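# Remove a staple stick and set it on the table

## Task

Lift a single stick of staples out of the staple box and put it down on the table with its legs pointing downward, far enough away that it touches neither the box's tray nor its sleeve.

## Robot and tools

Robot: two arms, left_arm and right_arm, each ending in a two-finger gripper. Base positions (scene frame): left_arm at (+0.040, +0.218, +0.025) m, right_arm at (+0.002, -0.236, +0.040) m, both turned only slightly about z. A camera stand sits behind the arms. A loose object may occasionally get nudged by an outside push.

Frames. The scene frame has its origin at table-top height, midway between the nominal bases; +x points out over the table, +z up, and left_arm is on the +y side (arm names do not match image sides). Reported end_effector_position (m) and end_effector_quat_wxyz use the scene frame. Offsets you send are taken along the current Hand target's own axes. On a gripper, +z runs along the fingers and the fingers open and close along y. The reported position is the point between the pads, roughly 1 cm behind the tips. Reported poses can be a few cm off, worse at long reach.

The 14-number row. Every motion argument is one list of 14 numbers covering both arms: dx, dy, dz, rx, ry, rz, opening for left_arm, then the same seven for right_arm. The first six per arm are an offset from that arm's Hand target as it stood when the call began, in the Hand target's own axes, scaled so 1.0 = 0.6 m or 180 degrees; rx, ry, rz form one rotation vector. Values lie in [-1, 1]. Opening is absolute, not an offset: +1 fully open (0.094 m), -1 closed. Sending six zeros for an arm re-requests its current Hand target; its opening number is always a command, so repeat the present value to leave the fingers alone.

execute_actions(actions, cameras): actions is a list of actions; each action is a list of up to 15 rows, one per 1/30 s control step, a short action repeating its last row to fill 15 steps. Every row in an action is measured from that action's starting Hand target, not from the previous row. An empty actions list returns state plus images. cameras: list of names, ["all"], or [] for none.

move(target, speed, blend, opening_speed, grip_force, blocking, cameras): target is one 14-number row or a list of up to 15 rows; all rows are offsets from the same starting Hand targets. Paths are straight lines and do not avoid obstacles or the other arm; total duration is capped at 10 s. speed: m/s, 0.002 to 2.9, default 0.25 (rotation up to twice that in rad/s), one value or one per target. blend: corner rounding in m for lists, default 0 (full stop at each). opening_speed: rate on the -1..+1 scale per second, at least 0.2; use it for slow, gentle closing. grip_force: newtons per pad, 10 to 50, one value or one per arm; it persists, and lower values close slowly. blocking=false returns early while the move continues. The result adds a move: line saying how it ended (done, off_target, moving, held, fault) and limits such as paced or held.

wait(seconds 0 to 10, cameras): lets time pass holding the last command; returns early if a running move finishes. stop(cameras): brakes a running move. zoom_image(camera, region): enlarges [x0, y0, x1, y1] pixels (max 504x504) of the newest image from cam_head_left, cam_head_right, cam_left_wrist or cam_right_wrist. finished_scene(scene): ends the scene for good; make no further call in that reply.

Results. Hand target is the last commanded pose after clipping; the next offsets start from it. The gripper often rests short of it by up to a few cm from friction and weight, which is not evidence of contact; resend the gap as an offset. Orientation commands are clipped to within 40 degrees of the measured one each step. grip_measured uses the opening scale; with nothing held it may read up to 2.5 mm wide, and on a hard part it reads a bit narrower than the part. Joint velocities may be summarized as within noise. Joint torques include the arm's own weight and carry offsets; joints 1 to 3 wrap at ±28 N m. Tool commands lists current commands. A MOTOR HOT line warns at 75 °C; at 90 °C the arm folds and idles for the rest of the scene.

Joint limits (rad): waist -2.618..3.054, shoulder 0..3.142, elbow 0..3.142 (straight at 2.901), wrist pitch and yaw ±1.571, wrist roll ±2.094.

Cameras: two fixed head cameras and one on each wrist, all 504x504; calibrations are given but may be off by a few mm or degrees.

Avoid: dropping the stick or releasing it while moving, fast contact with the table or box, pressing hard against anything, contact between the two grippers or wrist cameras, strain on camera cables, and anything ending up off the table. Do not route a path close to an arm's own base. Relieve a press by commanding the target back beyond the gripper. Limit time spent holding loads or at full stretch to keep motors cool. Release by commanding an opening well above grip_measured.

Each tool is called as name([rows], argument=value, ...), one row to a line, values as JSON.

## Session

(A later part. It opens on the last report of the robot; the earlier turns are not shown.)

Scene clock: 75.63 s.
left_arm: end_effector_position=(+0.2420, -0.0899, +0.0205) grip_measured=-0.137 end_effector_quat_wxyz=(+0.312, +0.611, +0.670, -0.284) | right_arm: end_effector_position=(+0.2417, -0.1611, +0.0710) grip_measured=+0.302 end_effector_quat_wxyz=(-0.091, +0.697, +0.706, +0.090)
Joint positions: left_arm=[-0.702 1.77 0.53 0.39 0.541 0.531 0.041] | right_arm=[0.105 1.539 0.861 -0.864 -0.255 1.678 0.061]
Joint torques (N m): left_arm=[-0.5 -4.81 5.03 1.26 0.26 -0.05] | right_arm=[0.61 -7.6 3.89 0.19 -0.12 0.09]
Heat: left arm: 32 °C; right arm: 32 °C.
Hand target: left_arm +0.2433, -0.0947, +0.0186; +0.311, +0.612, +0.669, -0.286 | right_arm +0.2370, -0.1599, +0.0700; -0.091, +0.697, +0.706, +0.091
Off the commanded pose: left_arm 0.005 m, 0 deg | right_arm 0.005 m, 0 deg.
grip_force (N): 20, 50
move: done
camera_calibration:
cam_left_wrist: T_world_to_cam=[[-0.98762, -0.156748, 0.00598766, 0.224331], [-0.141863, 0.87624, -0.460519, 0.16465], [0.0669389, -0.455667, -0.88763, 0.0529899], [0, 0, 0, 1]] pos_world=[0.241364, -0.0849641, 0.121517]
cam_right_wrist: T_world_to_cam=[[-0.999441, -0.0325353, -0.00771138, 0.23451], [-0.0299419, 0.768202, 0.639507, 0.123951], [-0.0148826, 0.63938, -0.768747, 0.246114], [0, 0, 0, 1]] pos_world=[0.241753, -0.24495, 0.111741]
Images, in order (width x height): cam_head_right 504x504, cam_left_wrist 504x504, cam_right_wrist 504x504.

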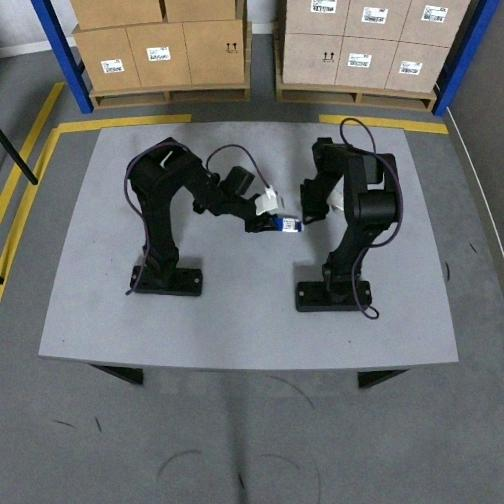

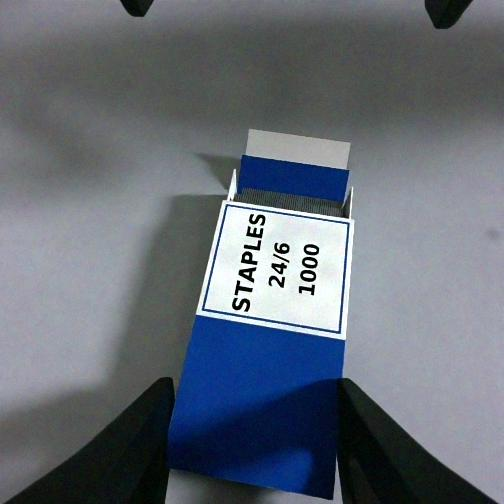

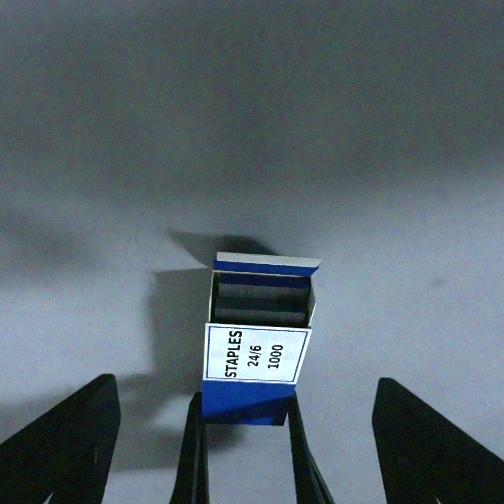

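move(target=[0,0,0,0,0,0,-0.3,0.0068,-0.01,0.0967,0,0,0,0.3], cameras=["cam_left_wrist","cam_right_wrist"], speed=0.08)

zoom_image(camera="cam_right_wrist", region=[130, 150, 380, 400])

zoom_image(camera="cam_left_wrist", region=[180, 70, 400, 270])

Scene clock: 79.47 s.
left_arm: end_effector_position=(+0.2420, -0.0899, +0.0205) grip_measured=-0.137 end_effector_quat_wxyz=(+0.312, +0.611, +0.670, -0.284) | right_arm: end_effector_position=(+0.2383, -0.1406, +0.0221) grip_measured=+0.302 end_effector_quat_wxyz=(-0.085, +0.695, +0.707, +0.102)
Joint positions: left_arm=[-0.702 1.77 0.53 0.39 0.541 0.531 0.041] | right_arm=[0.189 1.623 0.714 -0.585 -0.255 1.764 0.061]
Joint torques (N m): left_arm=[-0.51 -4.81 5.03 1.26 0.27 -0.04] | right_arm=[0.5 -5.29 3.56 0.28 -0.09 0.08]
Heat: left arm: 32 °C; right arm: 31 °C.
Hand target: left_arm +0.2433, -0.0947, +0.0186; +0.311, +0.612, +0.669, -0.286 | right_arm +0.2308, -0.1413, +0.0149; -0.091, +0.697, +0.706, +0.090
Off the commanded pose: left_arm 0.005 m, 0 deg | right_arm 0.010 m, 2 deg.
grip_force (N): 20, 50
move: done
camera_calibration:
cam_left_wrist: T_world_to_cam=[[-0.98762, -0.156748, 0.00598766, 0.224331], [-0.141863, 0.87624, -0.460519, 0.16465], [0.0669389, -0.455667, -0.88763, 0.0529899], [0, 0, 0, 1]] pos_world=[0.241364, -0.0849641, 0.121517]
cam_right_wrist: T_world_to_cam=[[-0.998878, -0.0329338, -0.0340414, 0.231779], [-0.0471294, 0.762692, 0.645042, 0.142574], [0.00471947, 0.645922, -0.763389, 0.191535], [0, 0, 0, 1]] pos_world=[0.237334, -0.224824, 0.0621398]
Images, in order (width x height): cam_left_wrist 504x504, cam_right_wrist 504x504.

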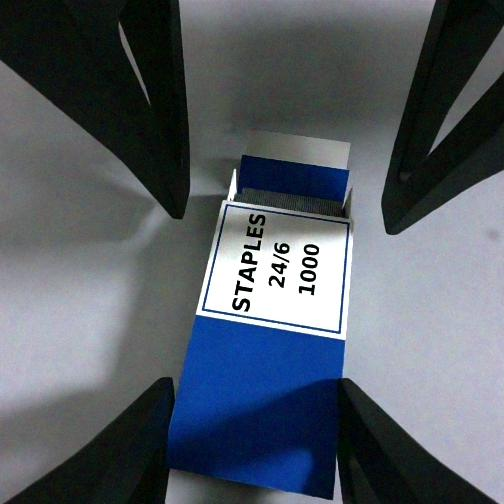

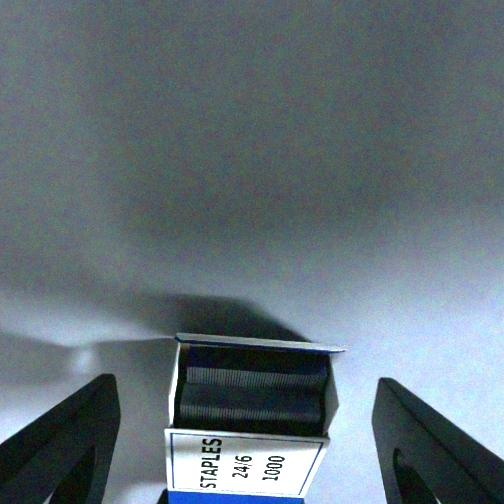

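Scaled by 2.016 from the camera's 504x504 image, which has a finer 720x720 frame.

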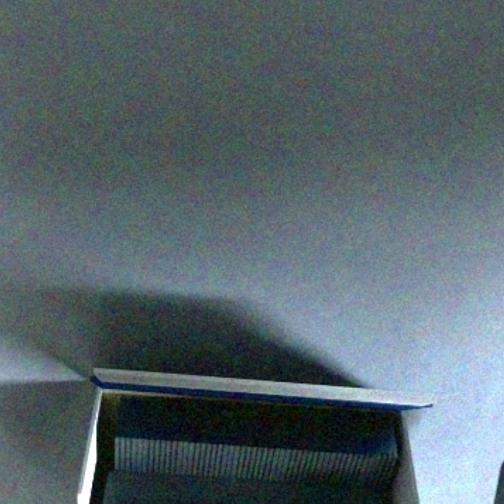

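Scaled by 2.291 from the camera's 504x504 image, which has a finer 720x720 frame.

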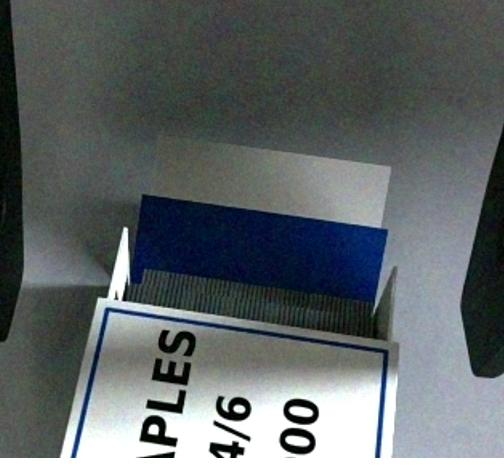

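move([
  [0,0,0,0,0,0,-0.3,-0.0147,0,0.01,0,0,0,0.3],
  [0,0,0,0,0,0,-0.3,-0.0147,0,0.01,0,0,0,-0.35],
], cameras=["cam_left_wrist","cam_right_wrist"], speed=0.05, opening_speed=0.4, grip_force=[20, 20])

zoom_image(camera="cam_left_wrist", region=[180, 70, 400, 270])

Scene clock: 83.43 s.
left_arm: end_effector_position=(+0.2422, -0.0899, +0.0205) grip_measured=-0.140 end_effector_quat_wxyz=(+0.312, +0.611, +0.670, -0.283) | right_arm: end_effector_position=(+0.2381, -0.1449, +0.0150) grip_measured=-0.213 end_effector_quat_wxyz=(-0.085, +0.695, +0.707, +0.102)
Joint positions: left_arm=[-0.702 1.77 0.53 0.391 0.54 0.531 0.04] | right_arm=[0.171 1.642 0.698 -0.555 -0.257 1.747 0.037]
Joint torques (N m): left_arm=[-0.5 -4.81 5.03 1.26 0.28 -0.04] | right_arm=[-0.54 -5.09 3.28 0.32 -0.09 -0.04]
Heat: left arm: 32 °C; right arm: 31 °C.
Hand target: left_arm +0.2433, -0.0946, +0.0185; +0.311, +0.612, +0.669, -0.286 | right_arm +0.2309, -0.1483, +0.0068; -0.091, +0.697, +0.706, +0.091
Off the commanded pose: left_arm 0.005 m, 0 deg | right_arm 0.011 m, 2 deg.
grip_force (N): 20, 20
move: off_target (right_arm); target 2's new opening was sent with right_arm's hand 0.011 m and 1 deg from that target
camera_calibration:
cam_left_wrist: T_world_to_cam=[[-0.987471, -0.157712, 0.00528645, 0.224493], [-0.142416, 0.876274, -0.460283, 0.164741], [0.0679596, -0.45527, -0.887756, 0.0526905], [0, 0, 0, 1]] pos_world=[0.241561, -0.0849652, 0.121417]
cam_right_wrist: T_world_to_cam=[[-0.998924, -0.0321018, -0.0334735, 0.231266], [-0.0461285, 0.762586, 0.64524, 0.150145], [0.00481308, 0.64609, -0.763246, 0.188902], [0, 0, 0, 1]] pos_world=[0.237034, -0.229122, 0.0550407]
Images, in order (width x height): cam_left_wrist 504x504, cam_right_wrist 504x504.

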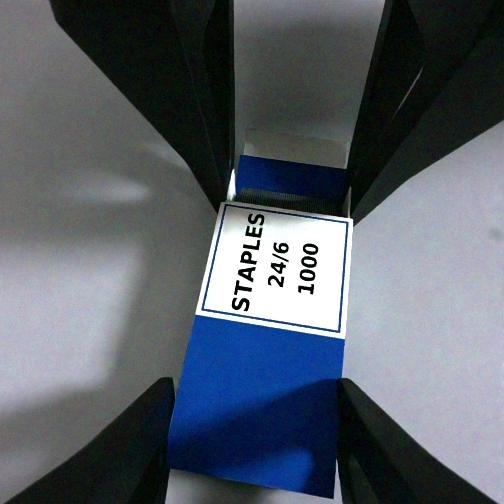

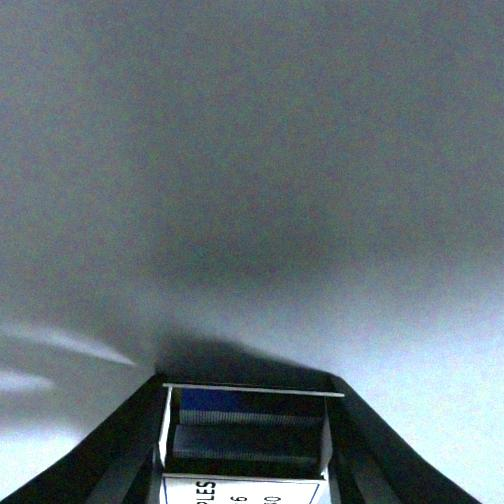

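Scaled by 2.291 from the camera's 504x504 image, which has a finer 720x720 frame.

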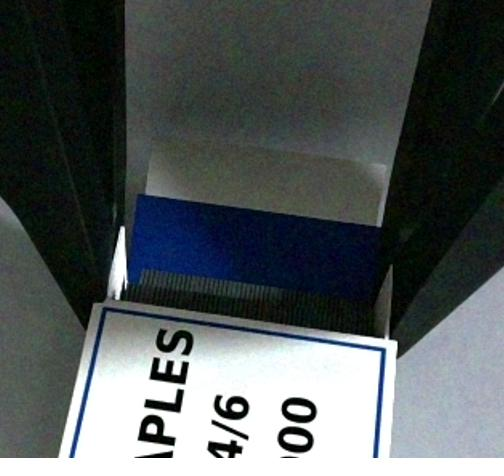

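move(target=[0,0,0,0,0,0,-0.3,-0.0322,-0.0013,-0.0087,0,0,0,-0.35], cameras=["cam_left_wrist","cam_right_wrist"], speed=0.05)

zoom_image(camera="cam_left_wrist", region=[180, 70, 400, 270])

Scene clock: 85.40 s.
left_arm: end_effector_position=(+0.2449, -0.0955, +0.0259) grip_measured=-0.153 end_effector_quat_wxyz=(+0.324, +0.613, +0.662, -0.284) | right_arm: end_effector_position=(+0.2415, -0.1544, +0.0165) grip_measured=-0.214 end_effector_quat_wxyz=(-0.096, +0.688, +0.709, +0.122)
Joint positions: left_arm=[-0.708 1.77 0.537 0.412 0.54 0.531 0.04] | right_arm=[0.098 1.642 0.695 -0.555 -0.304 1.662 0.037]
Joint torques (N m): left_arm=[-0.02 -4.92 4.45 1.07 0.27 -0.04] | right_arm=[-1.54 -5.63 3.14 0.04 0.31 -0.05]
Heat: left arm: 32 °C; right arm: 31 °C.
Hand target: left_arm +0.2432, -0.0946, +0.0185; +0.311, +0.612, +0.669, -0.286 | right_arm +0.2304, -0.1683, +0.0070; -0.091, +0.697, +0.706, +0.091
Off the commanded pose: left_arm 0.008 m, 2 deg | right_arm 0.020 m, 4 deg.
grip_force (N): 20, 20
move: off_target (right_arm)
camera_calibration:
cam_left_wrist: T_world_to_cam=[[-0.988386, -0.15143, -0.0127585, 0.227499], [-0.126767, 0.867878, -0.480331, 0.168447], [0.0838095, -0.473135, -0.876994, 0.0488856], [0, 0, 0, 1]] pos_world=[0.242113, -0.0886116, 0.126685]
cam_right_wrist: T_world_to_cam=[[-0.997924, -0.0422572, -0.0485933, 0.232859], [-0.0640134, 0.733189, 0.677006, 0.155916], [0.00701967, 0.678711, -0.734372, 0.20026], [0, 0, 0, 1]] pos_world=[0.240951, -0.240395, 0.0528249]
Images, in order (width x height): cam_left_wrist 504x504, cam_right_wrist 504x504.

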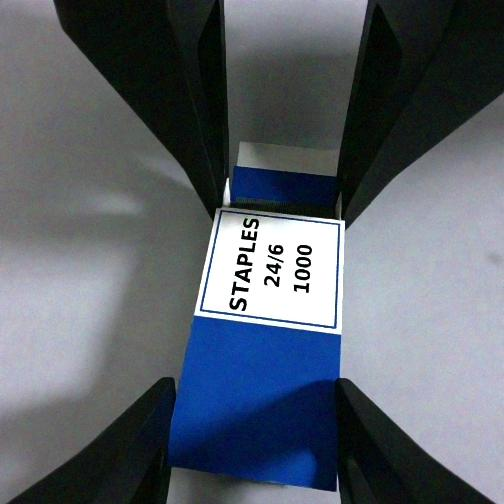

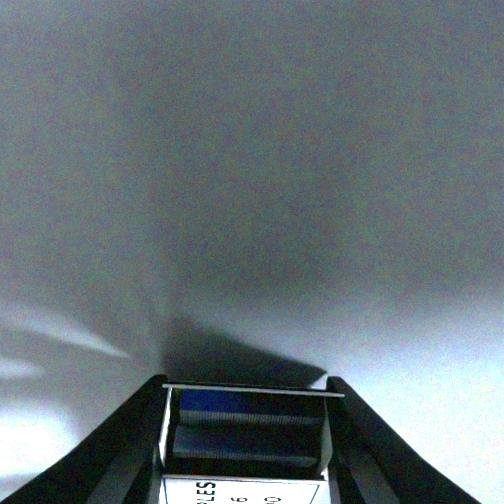

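Scaled by 2.291 from the camera's 504x504 image, which has a finer 720x720 frame.

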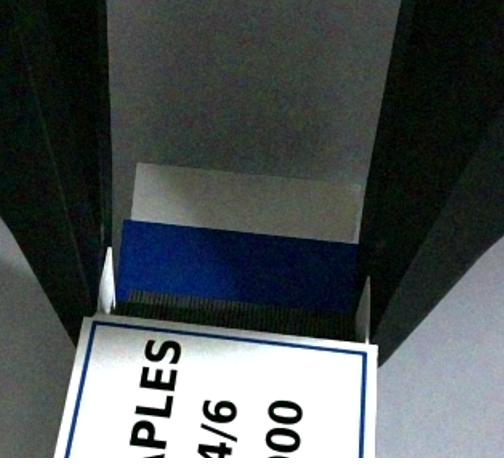

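move([
  [0,0,0,0,0,0,-0.3,0.0267,0.0183,-0.0092,0,0,0,-0.35],
  [0,0,0,0,0,0,-0.3,0.0267,0.0183,-0.0092,0,0,0,0.0],
  [0,0,0,0,0,0,-0.3,0.01,0.010,-0.0122,0,0,0,0.0],
], cameras=["cam_left_wrist","cam_right_wrist"], speed=0.05)

zoom_image(camera="cam_left_wrist", region=[180, 70, 400, 270])

Scene clock: 88.77 s.
left_arm: end_effector_position=(+0.2440, -0.0946, +0.0246) grip_measured=-0.153 end_effector_quat_wxyz=(+0.320, +0.611, +0.665, -0.285) | right_arm: end_effector_position=(+0.2404, -0.1609, +0.0166) grip_measured=-0.002 end_effector_quat_wxyz=(-0.088, +0.695, +0.706, +0.102)
Joint positions: left_arm=[-0.708 1.77 0.537 0.404 0.539 0.527 0.04] | right_arm=[0.099 1.647 0.711 -0.588 -0.266 1.674 0.047]
Joint torques (N m): left_arm=[-0.02 -4.88 4.44 1.15 0.28 0] | right_arm=[-0.5 -6.28 4.92 -0.06 -0.04 -0.03]
Heat: left arm: 32 °C; right arm: 31 °C.
Hand target: left_arm +0.2432, -0.0946, +0.0185; +0.311, +0.612, +0.669, -0.286 | right_arm +0.2364, -0.1644, +0.0156; -0.091, +0.697, +0.706, +0.091
Off the commanded pose: left_arm 0.006 m, 1 deg | right_arm 0.005 m, 1 deg.
grip_force (N): 20, 20
move: done
camera_calibration:
cam_left_wrist: T_world_to_cam=[[-0.988035, -0.15416, -0.0047111, 0.226127], [-0.133496, 0.870091, -0.474469, 0.168618], [0.0772434, -0.468163, -0.88026, 0.050468], [0, 0, 0, 1]] pos_world=[0.242033, -0.0882263, 0.125494]
cam_right_wrist: T_world_to_cam=[[-0.999144, -0.0310121, -0.0273644, 0.233346], [-0.0413533, 0.760041, 0.648558, 0.159794], [0.000684892, 0.649135, -0.760673, 0.2018], [0, 0, 0, 1]] pos_world=[0.239617, -0.245209, 0.0562532]
Images, in order (width x height): cam_left_wrist 504x504, cam_right_wrist 504x504.

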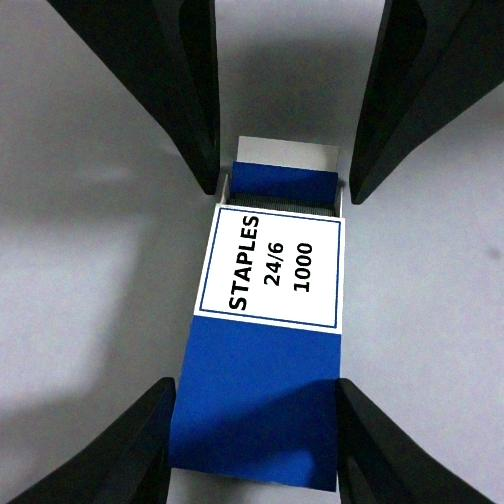

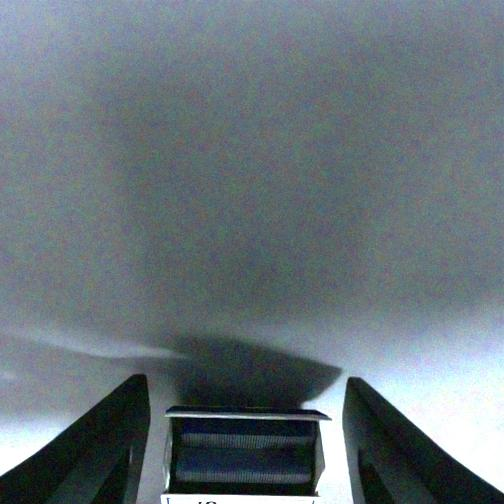

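Scaled by 2.291 from the camera's 504x504 image, which has a finer 720x720 frame.

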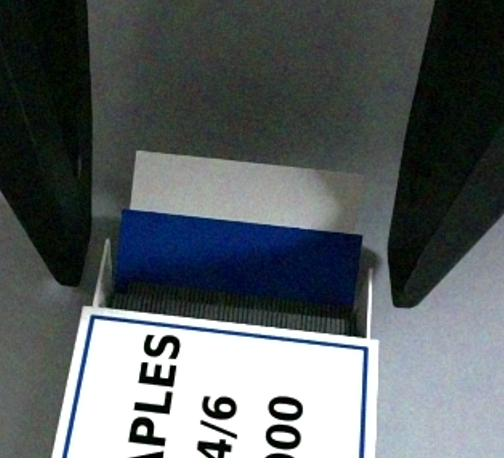

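move(target=[0,0,0,0,0,0,-0.3,0,0,0,0,0,0,-0.4], cameras=["cam_left_wrist"], opening_speed=0.4)

move(target=[0,0,0,0,0,0,-0.3,-0.04,-0.002,-0.0105,0,0,0,-0.4], cameras=["cam_left_wrist","cam_right_wrist"], speed=0.05)

zoom_image(camera="cam_left_wrist", region=[180, 70, 400, 270])

Scene clock: 90.63 s.
left_arm: end_effector_position=(+0.2437, -0.0944, +0.0243) grip_measured=-0.153 end_effector_quat_wxyz=(+0.319, +0.611, +0.666, -0.285) | right_arm: end_effector_position=(+0.2405, -0.1610, +0.0165) grip_measured=-0.258 end_effector_quat_wxyz=(-0.088, +0.695, +0.706, +0.101)
Joint positions: left_arm=[-0.708 1.77 0.537 0.402 0.539 0.527 0.04] | right_arm=[0.099 1.647 0.711 -0.588 -0.265 1.673 0.035]
Joint torques (N m): left_arm=[-0.01 -4.86 4.46 1.16 0.28 0.01] | right_arm=[-0.5 -6.3 4.92 -0.05 -0.04 -0.04]
Heat: left arm: 32 °C; right arm: 31 °C.
Hand target: left_arm +0.2432, -0.0946, +0.0184; +0.311, +0.612, +0.669, -0.286 | right_arm +0.2364, -0.1644, +0.0156; -0.091, +0.697, +0.705, +0.091
Off the commanded pose: left_arm 0.006 m, 1 deg | right_arm 0.005 m, 1 deg.
grip_force (N): 20, 20
move: done
camera_calibration:
cam_left_wrist: T_world_to_cam=[[-0.988025, -0.154255, -0.00352924, 0.225887], [-0.13424, 0.870652, -0.473229, 0.168454], [0.0760705, -0.467088, -0.880933, 0.0507211], [0, 0, 0, 1]] pos_world=[0.241937, -0.0881296, 0.125196]
Images, in order (width x height): cam_left_wrist 504x504.

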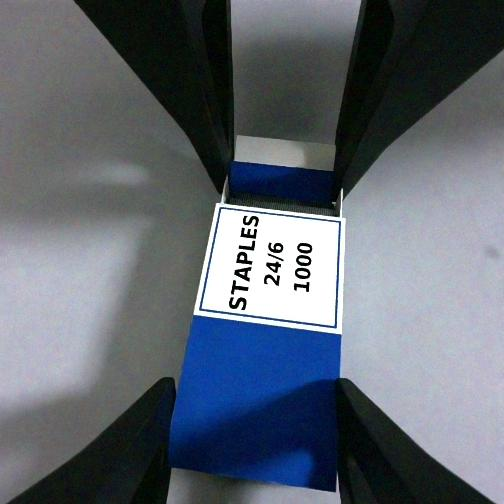

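Scene clock: 91.67 s.
left_arm: end_effector_position=(+0.2437, -0.0977, +0.0281) grip_measured=-0.162 end_effector_quat_wxyz=(+0.326, +0.613, +0.658, -0.291) | right_arm: end_effector_position=(+0.2416, -0.1725, +0.0195) grip_measured=-0.273 end_effector_quat_wxyz=(-0.105, +0.688, +0.708, +0.124)
Joint positions: left_arm=[-0.709 1.77 0.537 0.422 0.553 0.527 0.039] | right_arm=[0.009 1.647 0.711 -0.606 -0.325 1.568 0.034]
Joint torques (N m): left_arm=[0.08 -4.97 4.41 0.99 0.12 0] | right_arm=[-1.78 -6.43 4.74 -0.21 0.51 -0.09]
Heat: left arm: 32 °C; right arm: 31 °C.
Hand target: left_arm +0.2432, -0.0946, +0.0185; +0.311, +0.612, +0.669, -0.286 | right_arm +0.2355, -0.1892, +0.0156; -0.091, +0.697, +0.706, +0.091
Off the commanded pose: left_arm 0.010 m, 2 deg | right_arm 0.018 m, 4 deg.
grip_force (N): 20, 20
move: off_target (right_arm)
camera_calibration:
cam_left_wrist: T_world_to_cam=[[-0.989522, -0.144168, -0.00783707, 0.226831], [-0.121734, 0.86227, -0.491601, 0.169781], [0.0776305, -0.485496, -0.870786, 0.0500945], [0, 0, 0, 1]] pos_world=[0.241233, -0.089375, 0.128864]
cam_right_wrist: T_world_to_cam=[[-0.998352, -0.0424646, -0.0385882, 0.232224], [-0.0573609, 0.721988, 0.689523, 0.163252], [-0.00142007, 0.690601, -0.723235, 0.218564], [0, 0, 0, 1]] pos_world=[0.241516, -0.258945, 0.0544684]
Images, in order (width x height): cam_left_wrist 504x504, cam_right_wrist 504x504.

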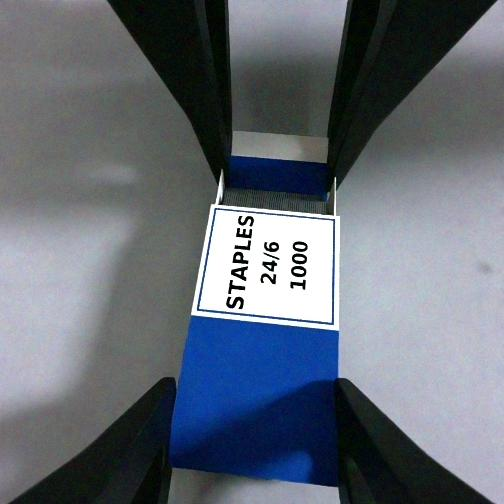

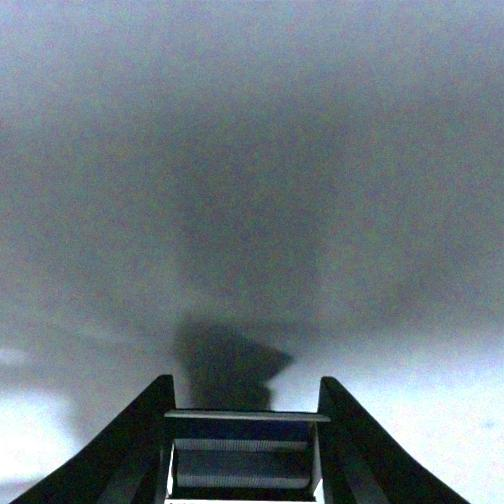

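Scaled by 2.291 from the camera's 504x504 image, which has a finer 720x720 frame.

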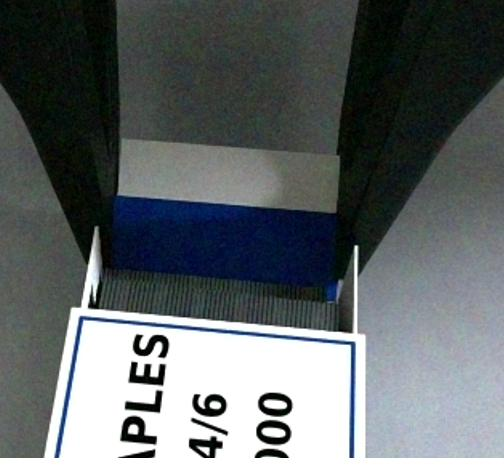

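move(target=[0,0,0,0,0,0,-0.3,-0.0482,-0.002,-0.013,0,0,0,-0.4], cameras=["cam_left_wrist"], speed=0.06)

Scene clock: 93.17 s.
left_arm: end_effector_position=(+0.2421, -0.1000, +0.0300) grip_measured=-0.164 end_effector_quat_wxyz=(+0.327, +0.614, +0.654, -0.296) | right_arm: end_effector_position=(+0.2377, -0.1998, +0.0203) grip_measured=-0.273 end_effector_quat_wxyz=(-0.109, +0.688, +0.705, +0.129)
Joint positions: left_arm=[-0.712 1.77 0.539 0.424 0.563 0.527 0.039] | right_arm=[-0.118 1.647 0.711 -0.649 -0.339 1.439 0.034]
Joint torques (N m): left_arm=[0.34 -5.04 4.19 0.97 0.01 0.01] | right_arm=[-1.88 -5.61 5.75 -0.25 0.65 -0.06]
Heat: left arm: 32 °C; right arm: 31 °C.
Hand target: left_arm +0.2433, -0.0946, +0.0185; +0.311, +0.612, +0.669, -0.286 | right_arm +0.2347, -0.2192, +0.0158; -0.091, +0.697, +0.706, +0.091
Off the commanded pose: left_arm 0.013 m, 3 deg | right_arm 0.020 m, 5 deg.
grip_force (N): 20, 20
move: off_target (left_arm, right_arm)
camera_calibration:
cam_left_wrist: T_world_to_cam=[[-0.990972, -0.133974, -0.00497167, 0.22618], [-0.113629, 0.859011, -0.499189, 0.170429], [0.071149, -0.494117, -0.866479, 0.051298], [0, 0, 0, 1]] pos_world=[0.239854, -0.0907504, 0.130649]
Images, in order (width x height): cam_left_wrist 504x504.

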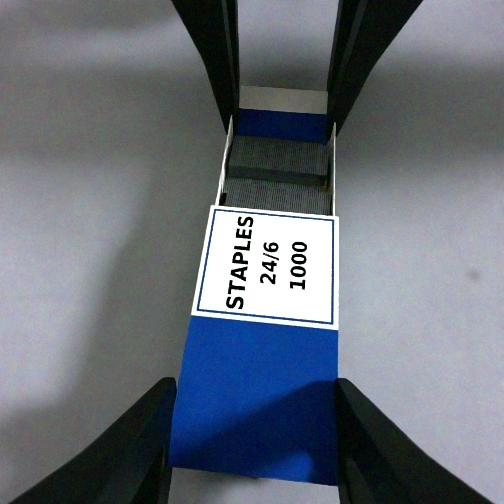

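zoom_image(camera="cam_left_wrist", region=[190, 70, 370, 230])

Scaled by 2.800 from the camera's 504x504 image, which has a finer 720x720 frame.

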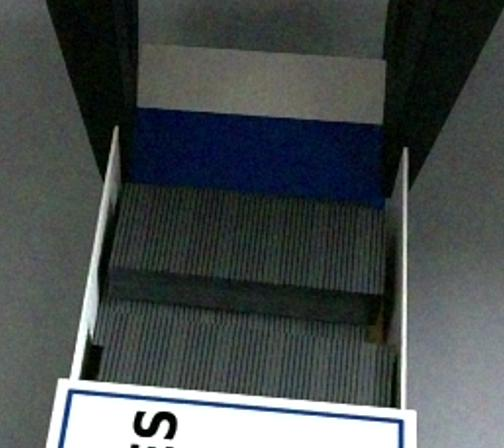

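move([
  [0,0,0,0,0,0,-0.3,0.0229,0,0.0062,0,0,0,-0.4],
  [0,0,0,0,0,0,-0.3,0.0229,0,0.0062,0,0,0,0.1],
  [0,0,0,0,0,0,-0.3,0.0253,0,-0.1313,0,0,0,0.1],
], cameras=["cam_left_wrist","cam_right_wrist"], speed=0.08)

zoom_image(camera="cam_left_wrist", region=[190, 70, 370, 230])

Scene clock: 98.37 s.
left_arm: end_effector_position=(+0.2429, -0.0960, +0.0251) grip_measured=-0.164 end_effector_quat_wxyz=(+0.320, +0.613, +0.664, -0.286) | right_arm: end_effector_position=(+0.2294, -0.2205, +0.0861) grip_measured=+0.098 end_effector_quat_wxyz=(-0.105, +0.697, +0.704, +0.086)
Joint positions: left_arm=[-0.713 1.77 0.539 0.402 0.54 0.527 0.039] | right_arm=[-0.156 1.513 0.897 -1.023 -0.264 1.409 0.052]
Joint torques (N m): left_arm=[0.34 -4.89 4.26 1.16 0.28 0] | right_arm=[-0.53 -7.57 7.72 -0.3 -0.03 -0.02]
Heat: left arm: 33 °C; right arm: 31 °C.
Hand target: left_arm +0.2433, -0.0946, +0.0185; +0.311, +0.612, +0.669, -0.286 | right_arm +0.2346, -0.2245, +0.0958; -0.091, +0.697, +0.706, +0.091
Off the commanded pose: left_arm 0.007 m, 1 deg | right_arm 0.012 m, 2 deg.
grip_force (N): 20, 20
move: off_target (right_arm); target 2's new opening was sent with right_arm's hand 0.009 m and 3 deg from that target
camera_calibration:
cam_left_wrist: T_world_to_cam=[[-0.988756, -0.14946, -0.00473455, 0.225546], [-0.12931, 0.870499, -0.474879, 0.168885], [0.0750968, -0.468927, -0.880039, 0.0507094], [0, 0, 0, 1]] pos_world=[0.24104, -0.0895248, 0.125894]
cam_right_wrist: T_world_to_cam=[[-0.999338, -0.0317084, 0.0178377, 0.218313], [-0.0124536, 0.758819, 0.651183, 0.152453], [-0.0341835, 0.65053, -0.758711, 0.301511], [0, 0, 0, 1]] pos_world=[0.230373, -0.304904, 0.125591]
Images, in order (width x height): cam_left_wrist 504x504, cam_right_wrist 504x504.

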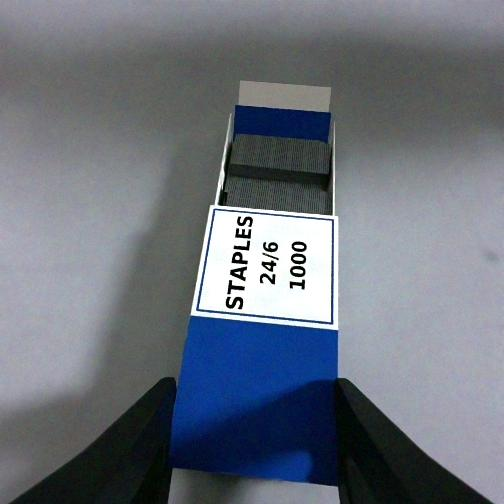

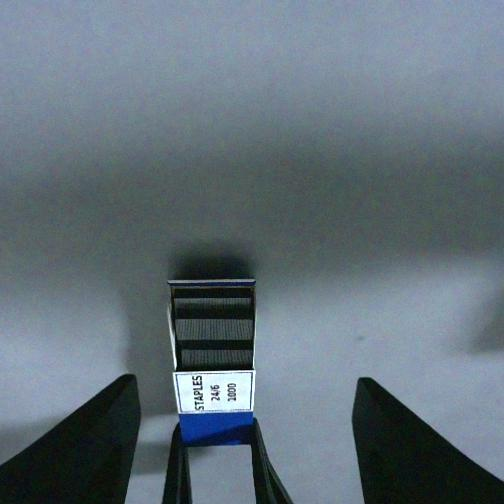

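Scaled by 2.800 from the camera's 504x504 image, which has a finer 720x720 frame.

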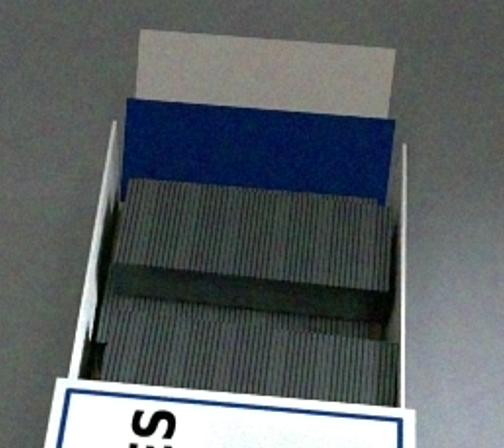

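zoom_image(camera="cam_right_wrist", region=[150, 265, 280, 395])

Scaled by 3.877 from the camera's 504x504 image, which has a finer 720x720 frame.

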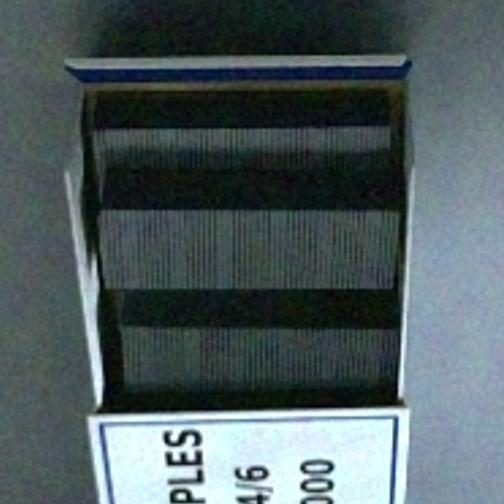

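move([
  [0,0,0,0,0,0,0.2,0,0,0,0,0,0,0.1],
  [0,0,-0.1167,0,0,0,0.2,0,0,0,0,0,0,0.1],
  [0,0,-0.1167,0,0,0,0.2,0.0753,0.0083,0.0825,0.0643,-0.0643,-0.493,-0.532],
], cameras=["cam_left_wrist","cam_right_wrist"], speed=0.12)

zoom_image(camera="cam_left_wrist", region=[190, 70, 370, 230])

zoom_image(camera="cam_right_wrist", region=[150, 265, 350, 465])

Scene clock: 116.37 s.
left_arm: end_effector_position=(+0.2393, -0.0416, +0.0565) grip_measured=+0.197 end_effector_quat_wxyz=(+0.304, +0.611, +0.675, -0.280) | right_arm: end_effector_position=(+0.2425, -0.1672, +0.0675) grip_measured=-0.530 end_effector_quat_wxyz=(+0.007, +0.006, +1.000, +0.006)
Joint positions: left_arm=[-0.555 1.5 0.497 0.058 0.624 0.671 0.056] | right_arm=[0.258 1.558 0.89 -0.886 -0.008 0.282 0.022]
Joint torques (N m): left_arm=[0.68 -6.87 4.44 0.94 0.54 0.09] | right_arm=[0.54 -5.22 4 0.28 0.09 -0.04]
Heat: left arm: 33 °C; right arm: 32 °C.
Hand target: left_arm +0.2386, -0.0412, +0.0634; +0.311, +0.612, +0.669, -0.286 | right_arm +0.2389, -0.1682, +0.0594; +0.000, +0.000, +1.000, +0.000
Off the commanded pose: left_arm 0.007 m, 1 deg | right_arm 0.009 m, 1 deg.
grip_force (N): 20, 20
move: done
camera_calibration:
cam_left_wrist: T_world_to_cam=[[-0.98701, -0.160199, 0.0121692, 0.228401], [-0.148881, 0.883547, -0.444048, 0.139564], [0.060384, -0.440091, -0.895921, 0.109775], [0, 0, 0, 1]] pos_world=[0.239584, -0.0384113, 0.157543]
cam_right_wrist: T_world_to_cam=[[0.00867603, -0.999873, -0.0133732, -0.170729], [-0.911447, -0.0134085, 0.4112, 0.229419], [-0.411327, 0.00862133, -0.911447, 0.247649], [0, 0, 0, 1]] pos_world=[0.312449, -0.169766, 0.129098]
Images, in order (width x height): cam_left_wrist 504x504, cam_right_wrist 504x504.

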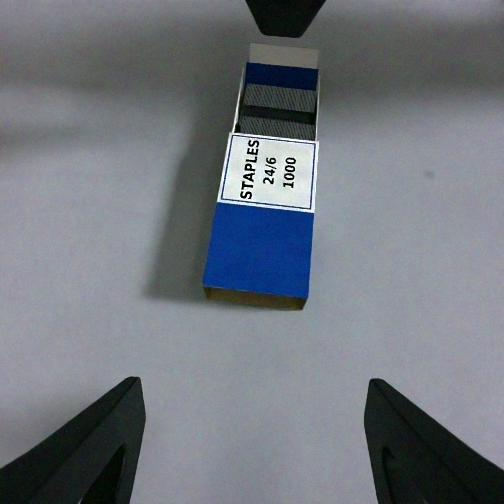

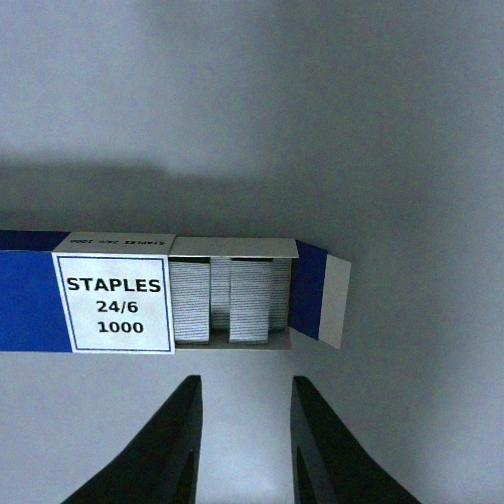

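Scaled by 2.800 from the camera's 504x504 image, which has a finer 720x720 frame.

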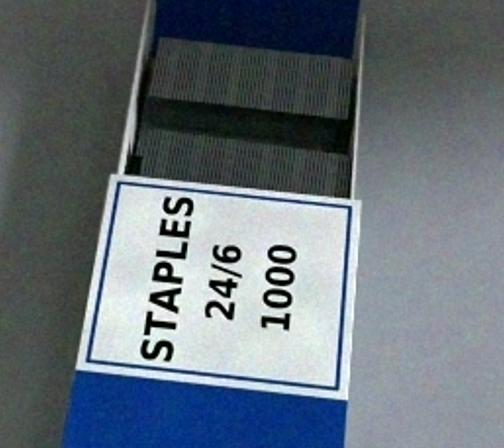

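Scaled by 2.520 from the camera's 504x504 image, which has a finer 720x720 frame.

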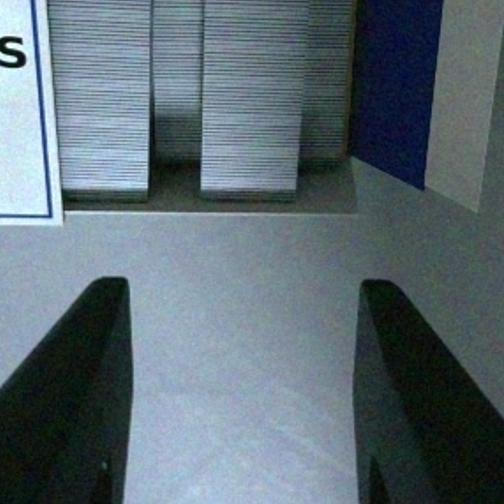

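move(target=[0,0,0,0,0,0,0.2,-0.0033,0,0.0733,0,0,0,-0.585], cameras=["cam_left_wrist","cam_right_wrist"], speed=0.08, grip_force=[20, 15])

zoom_image(camera="cam_left_wrist", region=[210, 20, 350, 160])

zoom_image(camera="cam_right_wrist", region=[130, 290, 370, 490])

Scene clock: 119.90 s.
left_arm: end_effector_position=(+0.2393, -0.0416, +0.0565) grip_measured=+0.197 end_effector_quat_wxyz=(+0.304, +0.611, +0.675, -0.280) | right_arm: end_effector_position=(+0.2442, -0.1668, +0.0223) grip_measured=-0.583 end_effector_quat_wxyz=(+0.004, +0.005, +1.000, +0.005)
Joint positions: left_arm=[-0.555 1.5 0.497 0.058 0.624 0.671 0.056] | right_arm=[0.258 1.668 0.797 -0.689 -0.007 0.28 0.02]
Joint torques (N m): left_arm=[0.69 -6.87 4.44 0.94 0.54 0.09] | right_arm=[0.35 -5.78 3.67 0.28 0.09 -0.04]
Heat: left arm: 33 °C; right arm: 32 °C.
Hand target: left_arm +0.2386, -0.0412, +0.0634; +0.311, +0.612, +0.669, -0.286 | right_arm +0.2409, -0.1682, +0.0155; +0.000, +0.000, +1.000, +0.000
Off the commanded pose: left_arm 0.007 m, 1 deg | right_arm 0.008 m, 1 deg.
grip_force (N): 20, 15
move: done
camera_calibration:
cam_left_wrist: T_world_to_cam=[[-0.98701, -0.160199, 0.0121692, 0.228401], [-0.148881, 0.883547, -0.444048, 0.139564], [0.060384, -0.440091, -0.895921, 0.109775], [0, 0, 0, 1]] pos_world=[0.239584, -0.0384113, 0.157543]
cam_right_wrist: T_world_to_cam=[[0.01053, -0.999877, -0.0116559, -0.17149], [-0.909519, -0.0144211, 0.415412, 0.248814], [-0.415529, 0.00622701, -0.909559, 0.207753], [0, 0, 0, 1]] pos_world=[0.314434, -0.169175, 0.0836046]
Images, in order (width x height): cam_left_wrist 504x504, cam_right_wrist 504x504.

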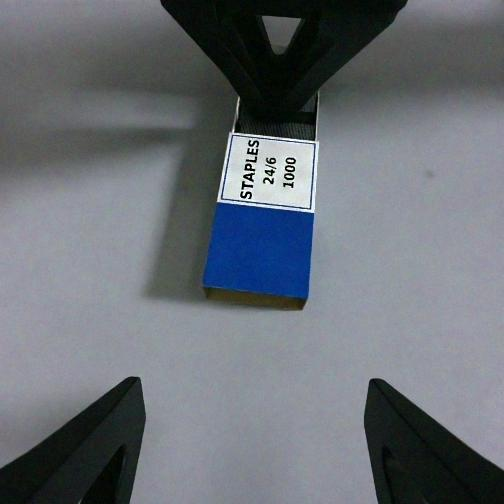

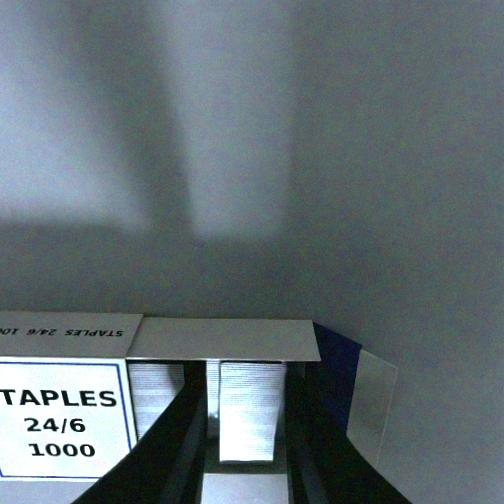

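Scaled by 3.600 from the camera's 504x504 image, which has a finer 720x720 frame.

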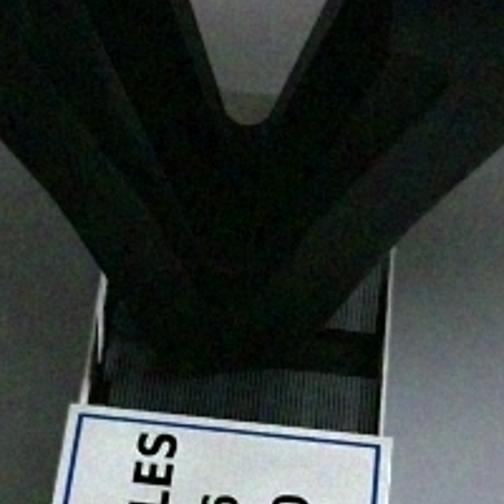

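Scaled by 2.100 from the camera's 504x504 image, which has a finer 720x720 frame.

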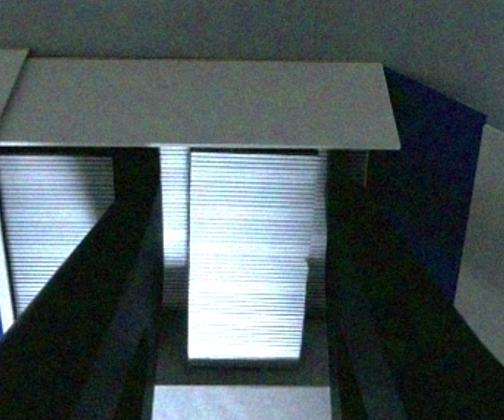

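move([
  [0,0,0,0,0,0,0.2,0,0,0,0,0,0,-0.64],
  [0,0,0,0,0,0,0.2,0,0,0.0075,0,0,0,-0.64],
], cameras=["cam_left_wrist","cam_right_wrist"], speed=0.04, opening_speed=0.3)

zoom_image(camera="cam_right_wrist", region=[130, 290, 370, 490])

Scene clock: 122.00 s.
left_arm: end_effector_position=(+0.2393, -0.0416, +0.0565) grip_measured=+0.197 end_effector_quat_wxyz=(+0.304, +0.611, +0.675, -0.280) | right_arm: end_effector_position=(+0.2465, -0.1662, +0.0203) grip_measured=-0.638 end_effector_quat_wxyz=(+0.008, +0.005, +1.000, +0.006)
Joint positions: left_arm=[-0.555 1.5 0.497 0.058 0.624 0.671 0.056] | right_arm=[0.258 1.674 0.795 -0.672 -0.007 0.28 0.017]
Joint torques (N m): left_arm=[0.69 -6.86 4.44 0.94 0.54 0.08] | right_arm=[0.32 -5.45 3.11 0.35 0.09 -0.04]
Heat: left arm: 33 °C; right arm: 32 °C.
Hand target: left_arm +0.2386, -0.0412, +0.0634; +0.311, +0.612, +0.669, -0.286 | right_arm +0.2409, -0.1683, +0.0109; +0.000, +0.000, +1.000, +0.000
Off the commanded pose: left_arm 0.007 m, 1 deg | right_arm 0.011 m, 1 deg.
grip_force (N): 20, 15
move: off_target (right_arm)
camera_calibration:
cam_left_wrist: T_world_to_cam=[[-0.98701, -0.160199, 0.0121692, 0.228401], [-0.148881, 0.883547, -0.444048, 0.139564], [0.060384, -0.440091, -0.895921, 0.109775], [0, 0, 0, 1]] pos_world=[0.239584, -0.0384113, 0.157543]
cam_right_wrist: T_world_to_cam=[[0.0110032, -0.999847, -0.0136228, -0.170903], [-0.912544, -0.0156107, 0.408681, 0.25242], [-0.408831, 0.00793463, -0.912576, 0.205552], [0, 0, 0, 1]] pos_world=[0.316261, -0.168568, 0.0820947]
Images, in order (width x height): cam_left_wrist 504x504, cam_right_wrist 504x504.

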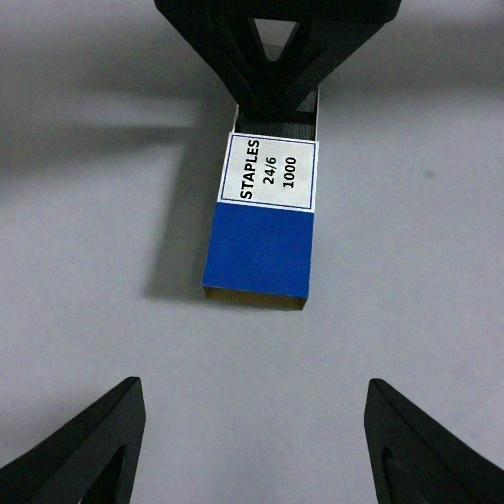

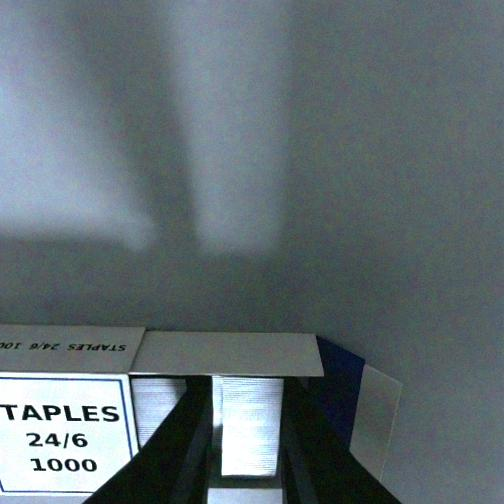

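Scaled by 2.100 from the camera's 504x504 image, which has a finer 720x720 frame.

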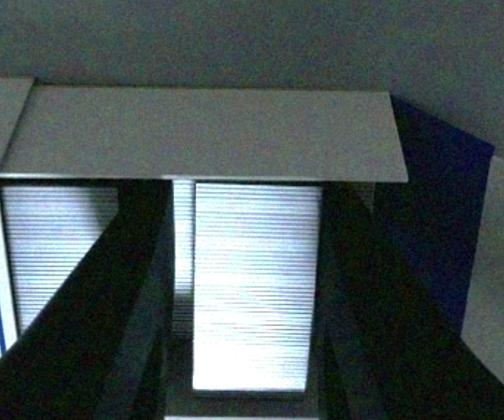

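move(target=[0,0,0,0,0,0,0.2,0,0,0,0,0,0,-0.85], cameras=["cam_right_wrist"], opening_speed=0.3)

zoom_image(camera="cam_right_wrist", region=[130, 290, 370, 490])

Scene clock: 123.70 s.
left_arm: end_effector_position=(+0.2393, -0.0416, +0.0565) grip_measured=+0.197 end_effector_quat_wxyz=(+0.304, +0.611, +0.675, -0.280) | right_arm: end_effector_position=(+0.2469, -0.1659, +0.0203) grip_measured=-0.711 end_effector_quat_wxyz=(+0.009, +0.005, +1.000, +0.007)
Joint positions: left_arm=[-0.555 1.5 0.497 0.058 0.624 0.671 0.056] | right_arm=[0.258 1.674 0.795 -0.67 -0.008 0.28 0.014]
Joint torques (N m): left_arm=[0.69 -6.87 4.44 0.93 0.54 0.08] | right_arm=[0.34 -5.46 3.11 0.32 0.1 -0.04]
Heat: left arm: 33 °C; right arm: 32 °C.
Hand target: left_arm +0.2386, -0.0412, +0.0634; +0.311, +0.612, +0.669, -0.286 | right_arm +0.2408, -0.1683, +0.0109; +0.000, +0.000, +1.000, +0.000
Off the commanded pose: left_arm 0.007 m, 1 deg | right_arm 0.011 m, 1 deg.
grip_force (N): 20, 15
move: off_target (right_arm)
camera_calibration:
cam_right_wrist: T_world_to_cam=[[0.0110271, -0.999829, -0.0148123, -0.170706], [-0.913221, -0.0161037, 0.407145, 0.252878], [-0.407314, 0.00903723, -0.913243, 0.205617], [0, 0, 0, 1]] pos_world=[0.316567, -0.168463, 0.0822921]
Images, in order (width x height): cam_right_wrist 504x504.

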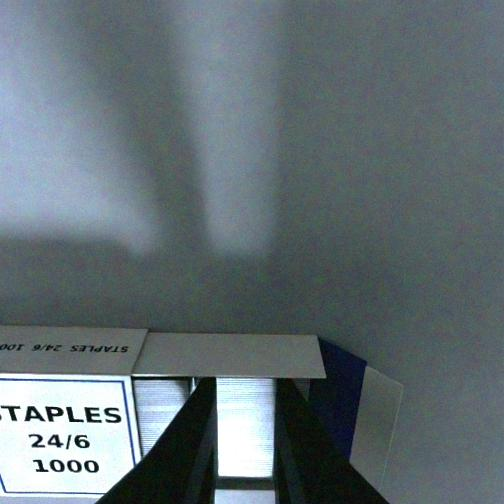

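Scaled by 2.100 from the camera's 504x504 image, which has a finer 720x720 frame.

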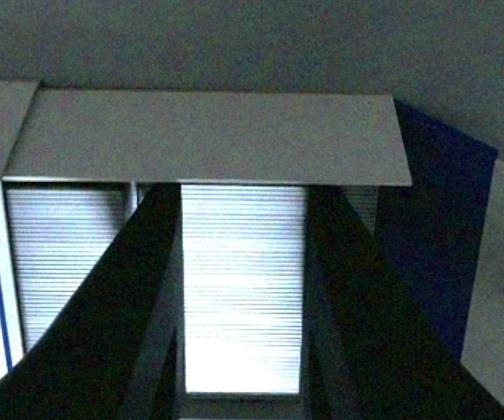

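move(target=[0,0,0,0,0,0,0.2,0,0,-0.1,0,0,0,-0.85], cameras=["cam_right_wrist","cam_left_wrist"], speed=0.06)

zoom_image(camera="cam_right_wrist", region=[130, 290, 370, 490])

Scene clock: 126.20 s.
left_arm: end_effector_position=(+0.2393, -0.0416, +0.0565) grip_measured=+0.197 end_effector_quat_wxyz=(+0.304, +0.611, +0.675, -0.280) | right_arm: end_effector_position=(+0.2315, -0.1703, +0.0597) grip_measured=-0.711 end_effector_quat_wxyz=(-0.021, +0.005, +1.000, -0.002)
Joint positions: left_arm=[-0.555 1.5 0.497 0.058 0.624 0.671 0.056] | right_arm=[0.258 1.584 0.88 -0.908 -0.008 0.279 0.014]
Joint torques (N m): left_arm=[0.69 -6.87 4.44 0.94 0.54 0.09] | right_arm=[0.36 -8.43 7.68 -0.13 0.09 -0.03]
Heat: left arm: 33 °C; right arm: 32 °C.
Hand target: left_arm +0.2386, -0.0412, +0.0634; +0.311, +0.612, +0.669, -0.286 | right_arm +0.2408, -0.1682, +0.0709; +0.000, +0.000, +1.000, +0.000
Off the commanded pose: left_arm 0.007 m, 1 deg | right_arm 0.015 m, 2 deg.
grip_force (N): 20, 15
move: off_target (right_arm)
camera_calibration:
cam_left_wrist: T_world_to_cam=[[-0.98701, -0.160199, 0.0121692, 0.228401], [-0.148881, 0.883547, -0.444048, 0.139564], [0.060384, -0.440091, -0.895921, 0.109775], [0, 0, 0, 1]] pos_world=[0.239584, -0.0384113, 0.157543]
cam_right_wrist: T_world_to_cam=[[0.0110172, -0.999938, 0.00127214, -0.175219], [-0.887555, -0.00919299, 0.46061, 0.214709], [-0.46057, -0.00620374, -0.887602, 0.243523], [0, 0, 0, 1]] pos_world=[0.304656, -0.171723, 0.117477]
Images, in order (width x height): cam_left_wrist 504x504, cam_right_wrist 504x504.

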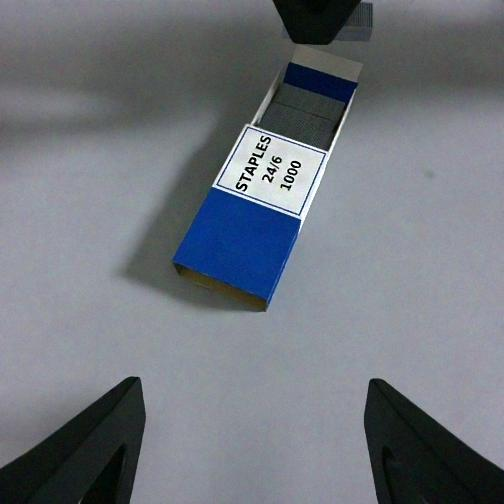

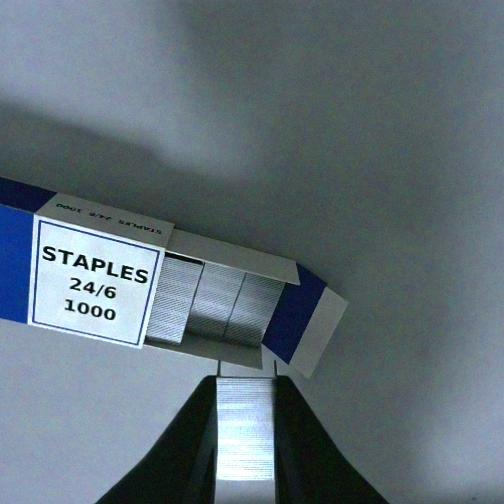

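Scaled by 2.100 from the camera's 504x504 image, which has a finer 720x720 frame.

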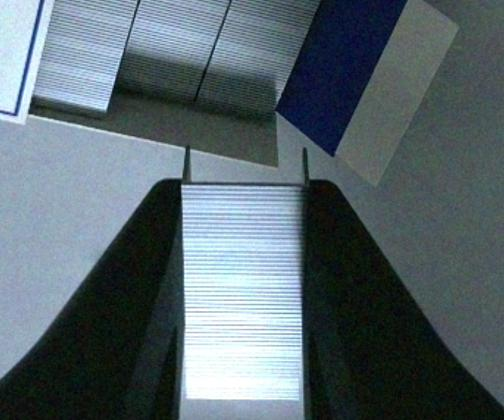

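move([
  [0,0,0,0,0,0,0.2,-0.0987,-0.203,0,0,0,0,-0.85],
  [0,0,0,0,0,0,0.2,-0.0987,-0.203,0.0765,0,0,0,-0.85],
], cameras=["cam_right_wrist"], speed=[0.2,0.1])

Scene clock: 129.30 s.
left_arm: end_effector_position=(+0.2393, -0.0416, +0.0565) grip_measured=+0.197 end_effector_quat_wxyz=(+0.304, +0.611, +0.675, -0.280) | right_arm: end_effector_position=(+0.3027, -0.2915, +0.0330) grip_measured=-0.711 end_effector_quat_wxyz=(+0.005, +0.004, +1.000, -0.003)
Joint positions: left_arm=[-0.555 1.5 0.497 0.058 0.624 0.671 0.056] | right_arm=[-0.195 1.828 1.043 -0.775 0.003 -0.176 0.014]
Joint torques (N m): left_arm=[0.7 -6.86 4.44 0.94 0.54 0.09] | right_arm=[0.14 -7.58 4.01 0.29 -0.01 -0.04]
Heat: left arm: 33 °C; right arm: 32 °C.
Hand target: left_arm +0.2386, -0.0412, +0.0634; +0.311, +0.612, +0.669, -0.286 | right_arm +0.3001, -0.2900, +0.0251; +0.000, +0.000, +1.000, +0.000
Off the commanded pose: left_arm 0.007 m, 1 deg | right_arm 0.009 m, 1 deg.
grip_force (N): 20, 15
move: done
camera_calibration:
cam_right_wrist: T_world_to_cam=[[0.0126683, -0.999913, 0.00368644, -0.297778], [-0.910268, -0.0100066, 0.413899, 0.297338], [-0.413826, -0.00859904, -0.910315, 0.237811], [0, 0, 0, 1]] pos_world=[0.372842, -0.292732, 0.0945132]
Images, in order (width x height): cam_right_wrist 504x504.

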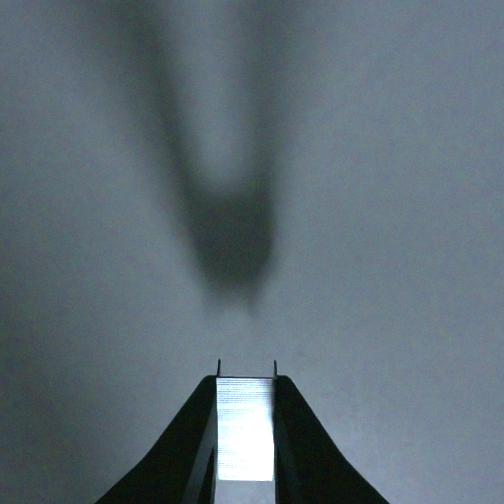

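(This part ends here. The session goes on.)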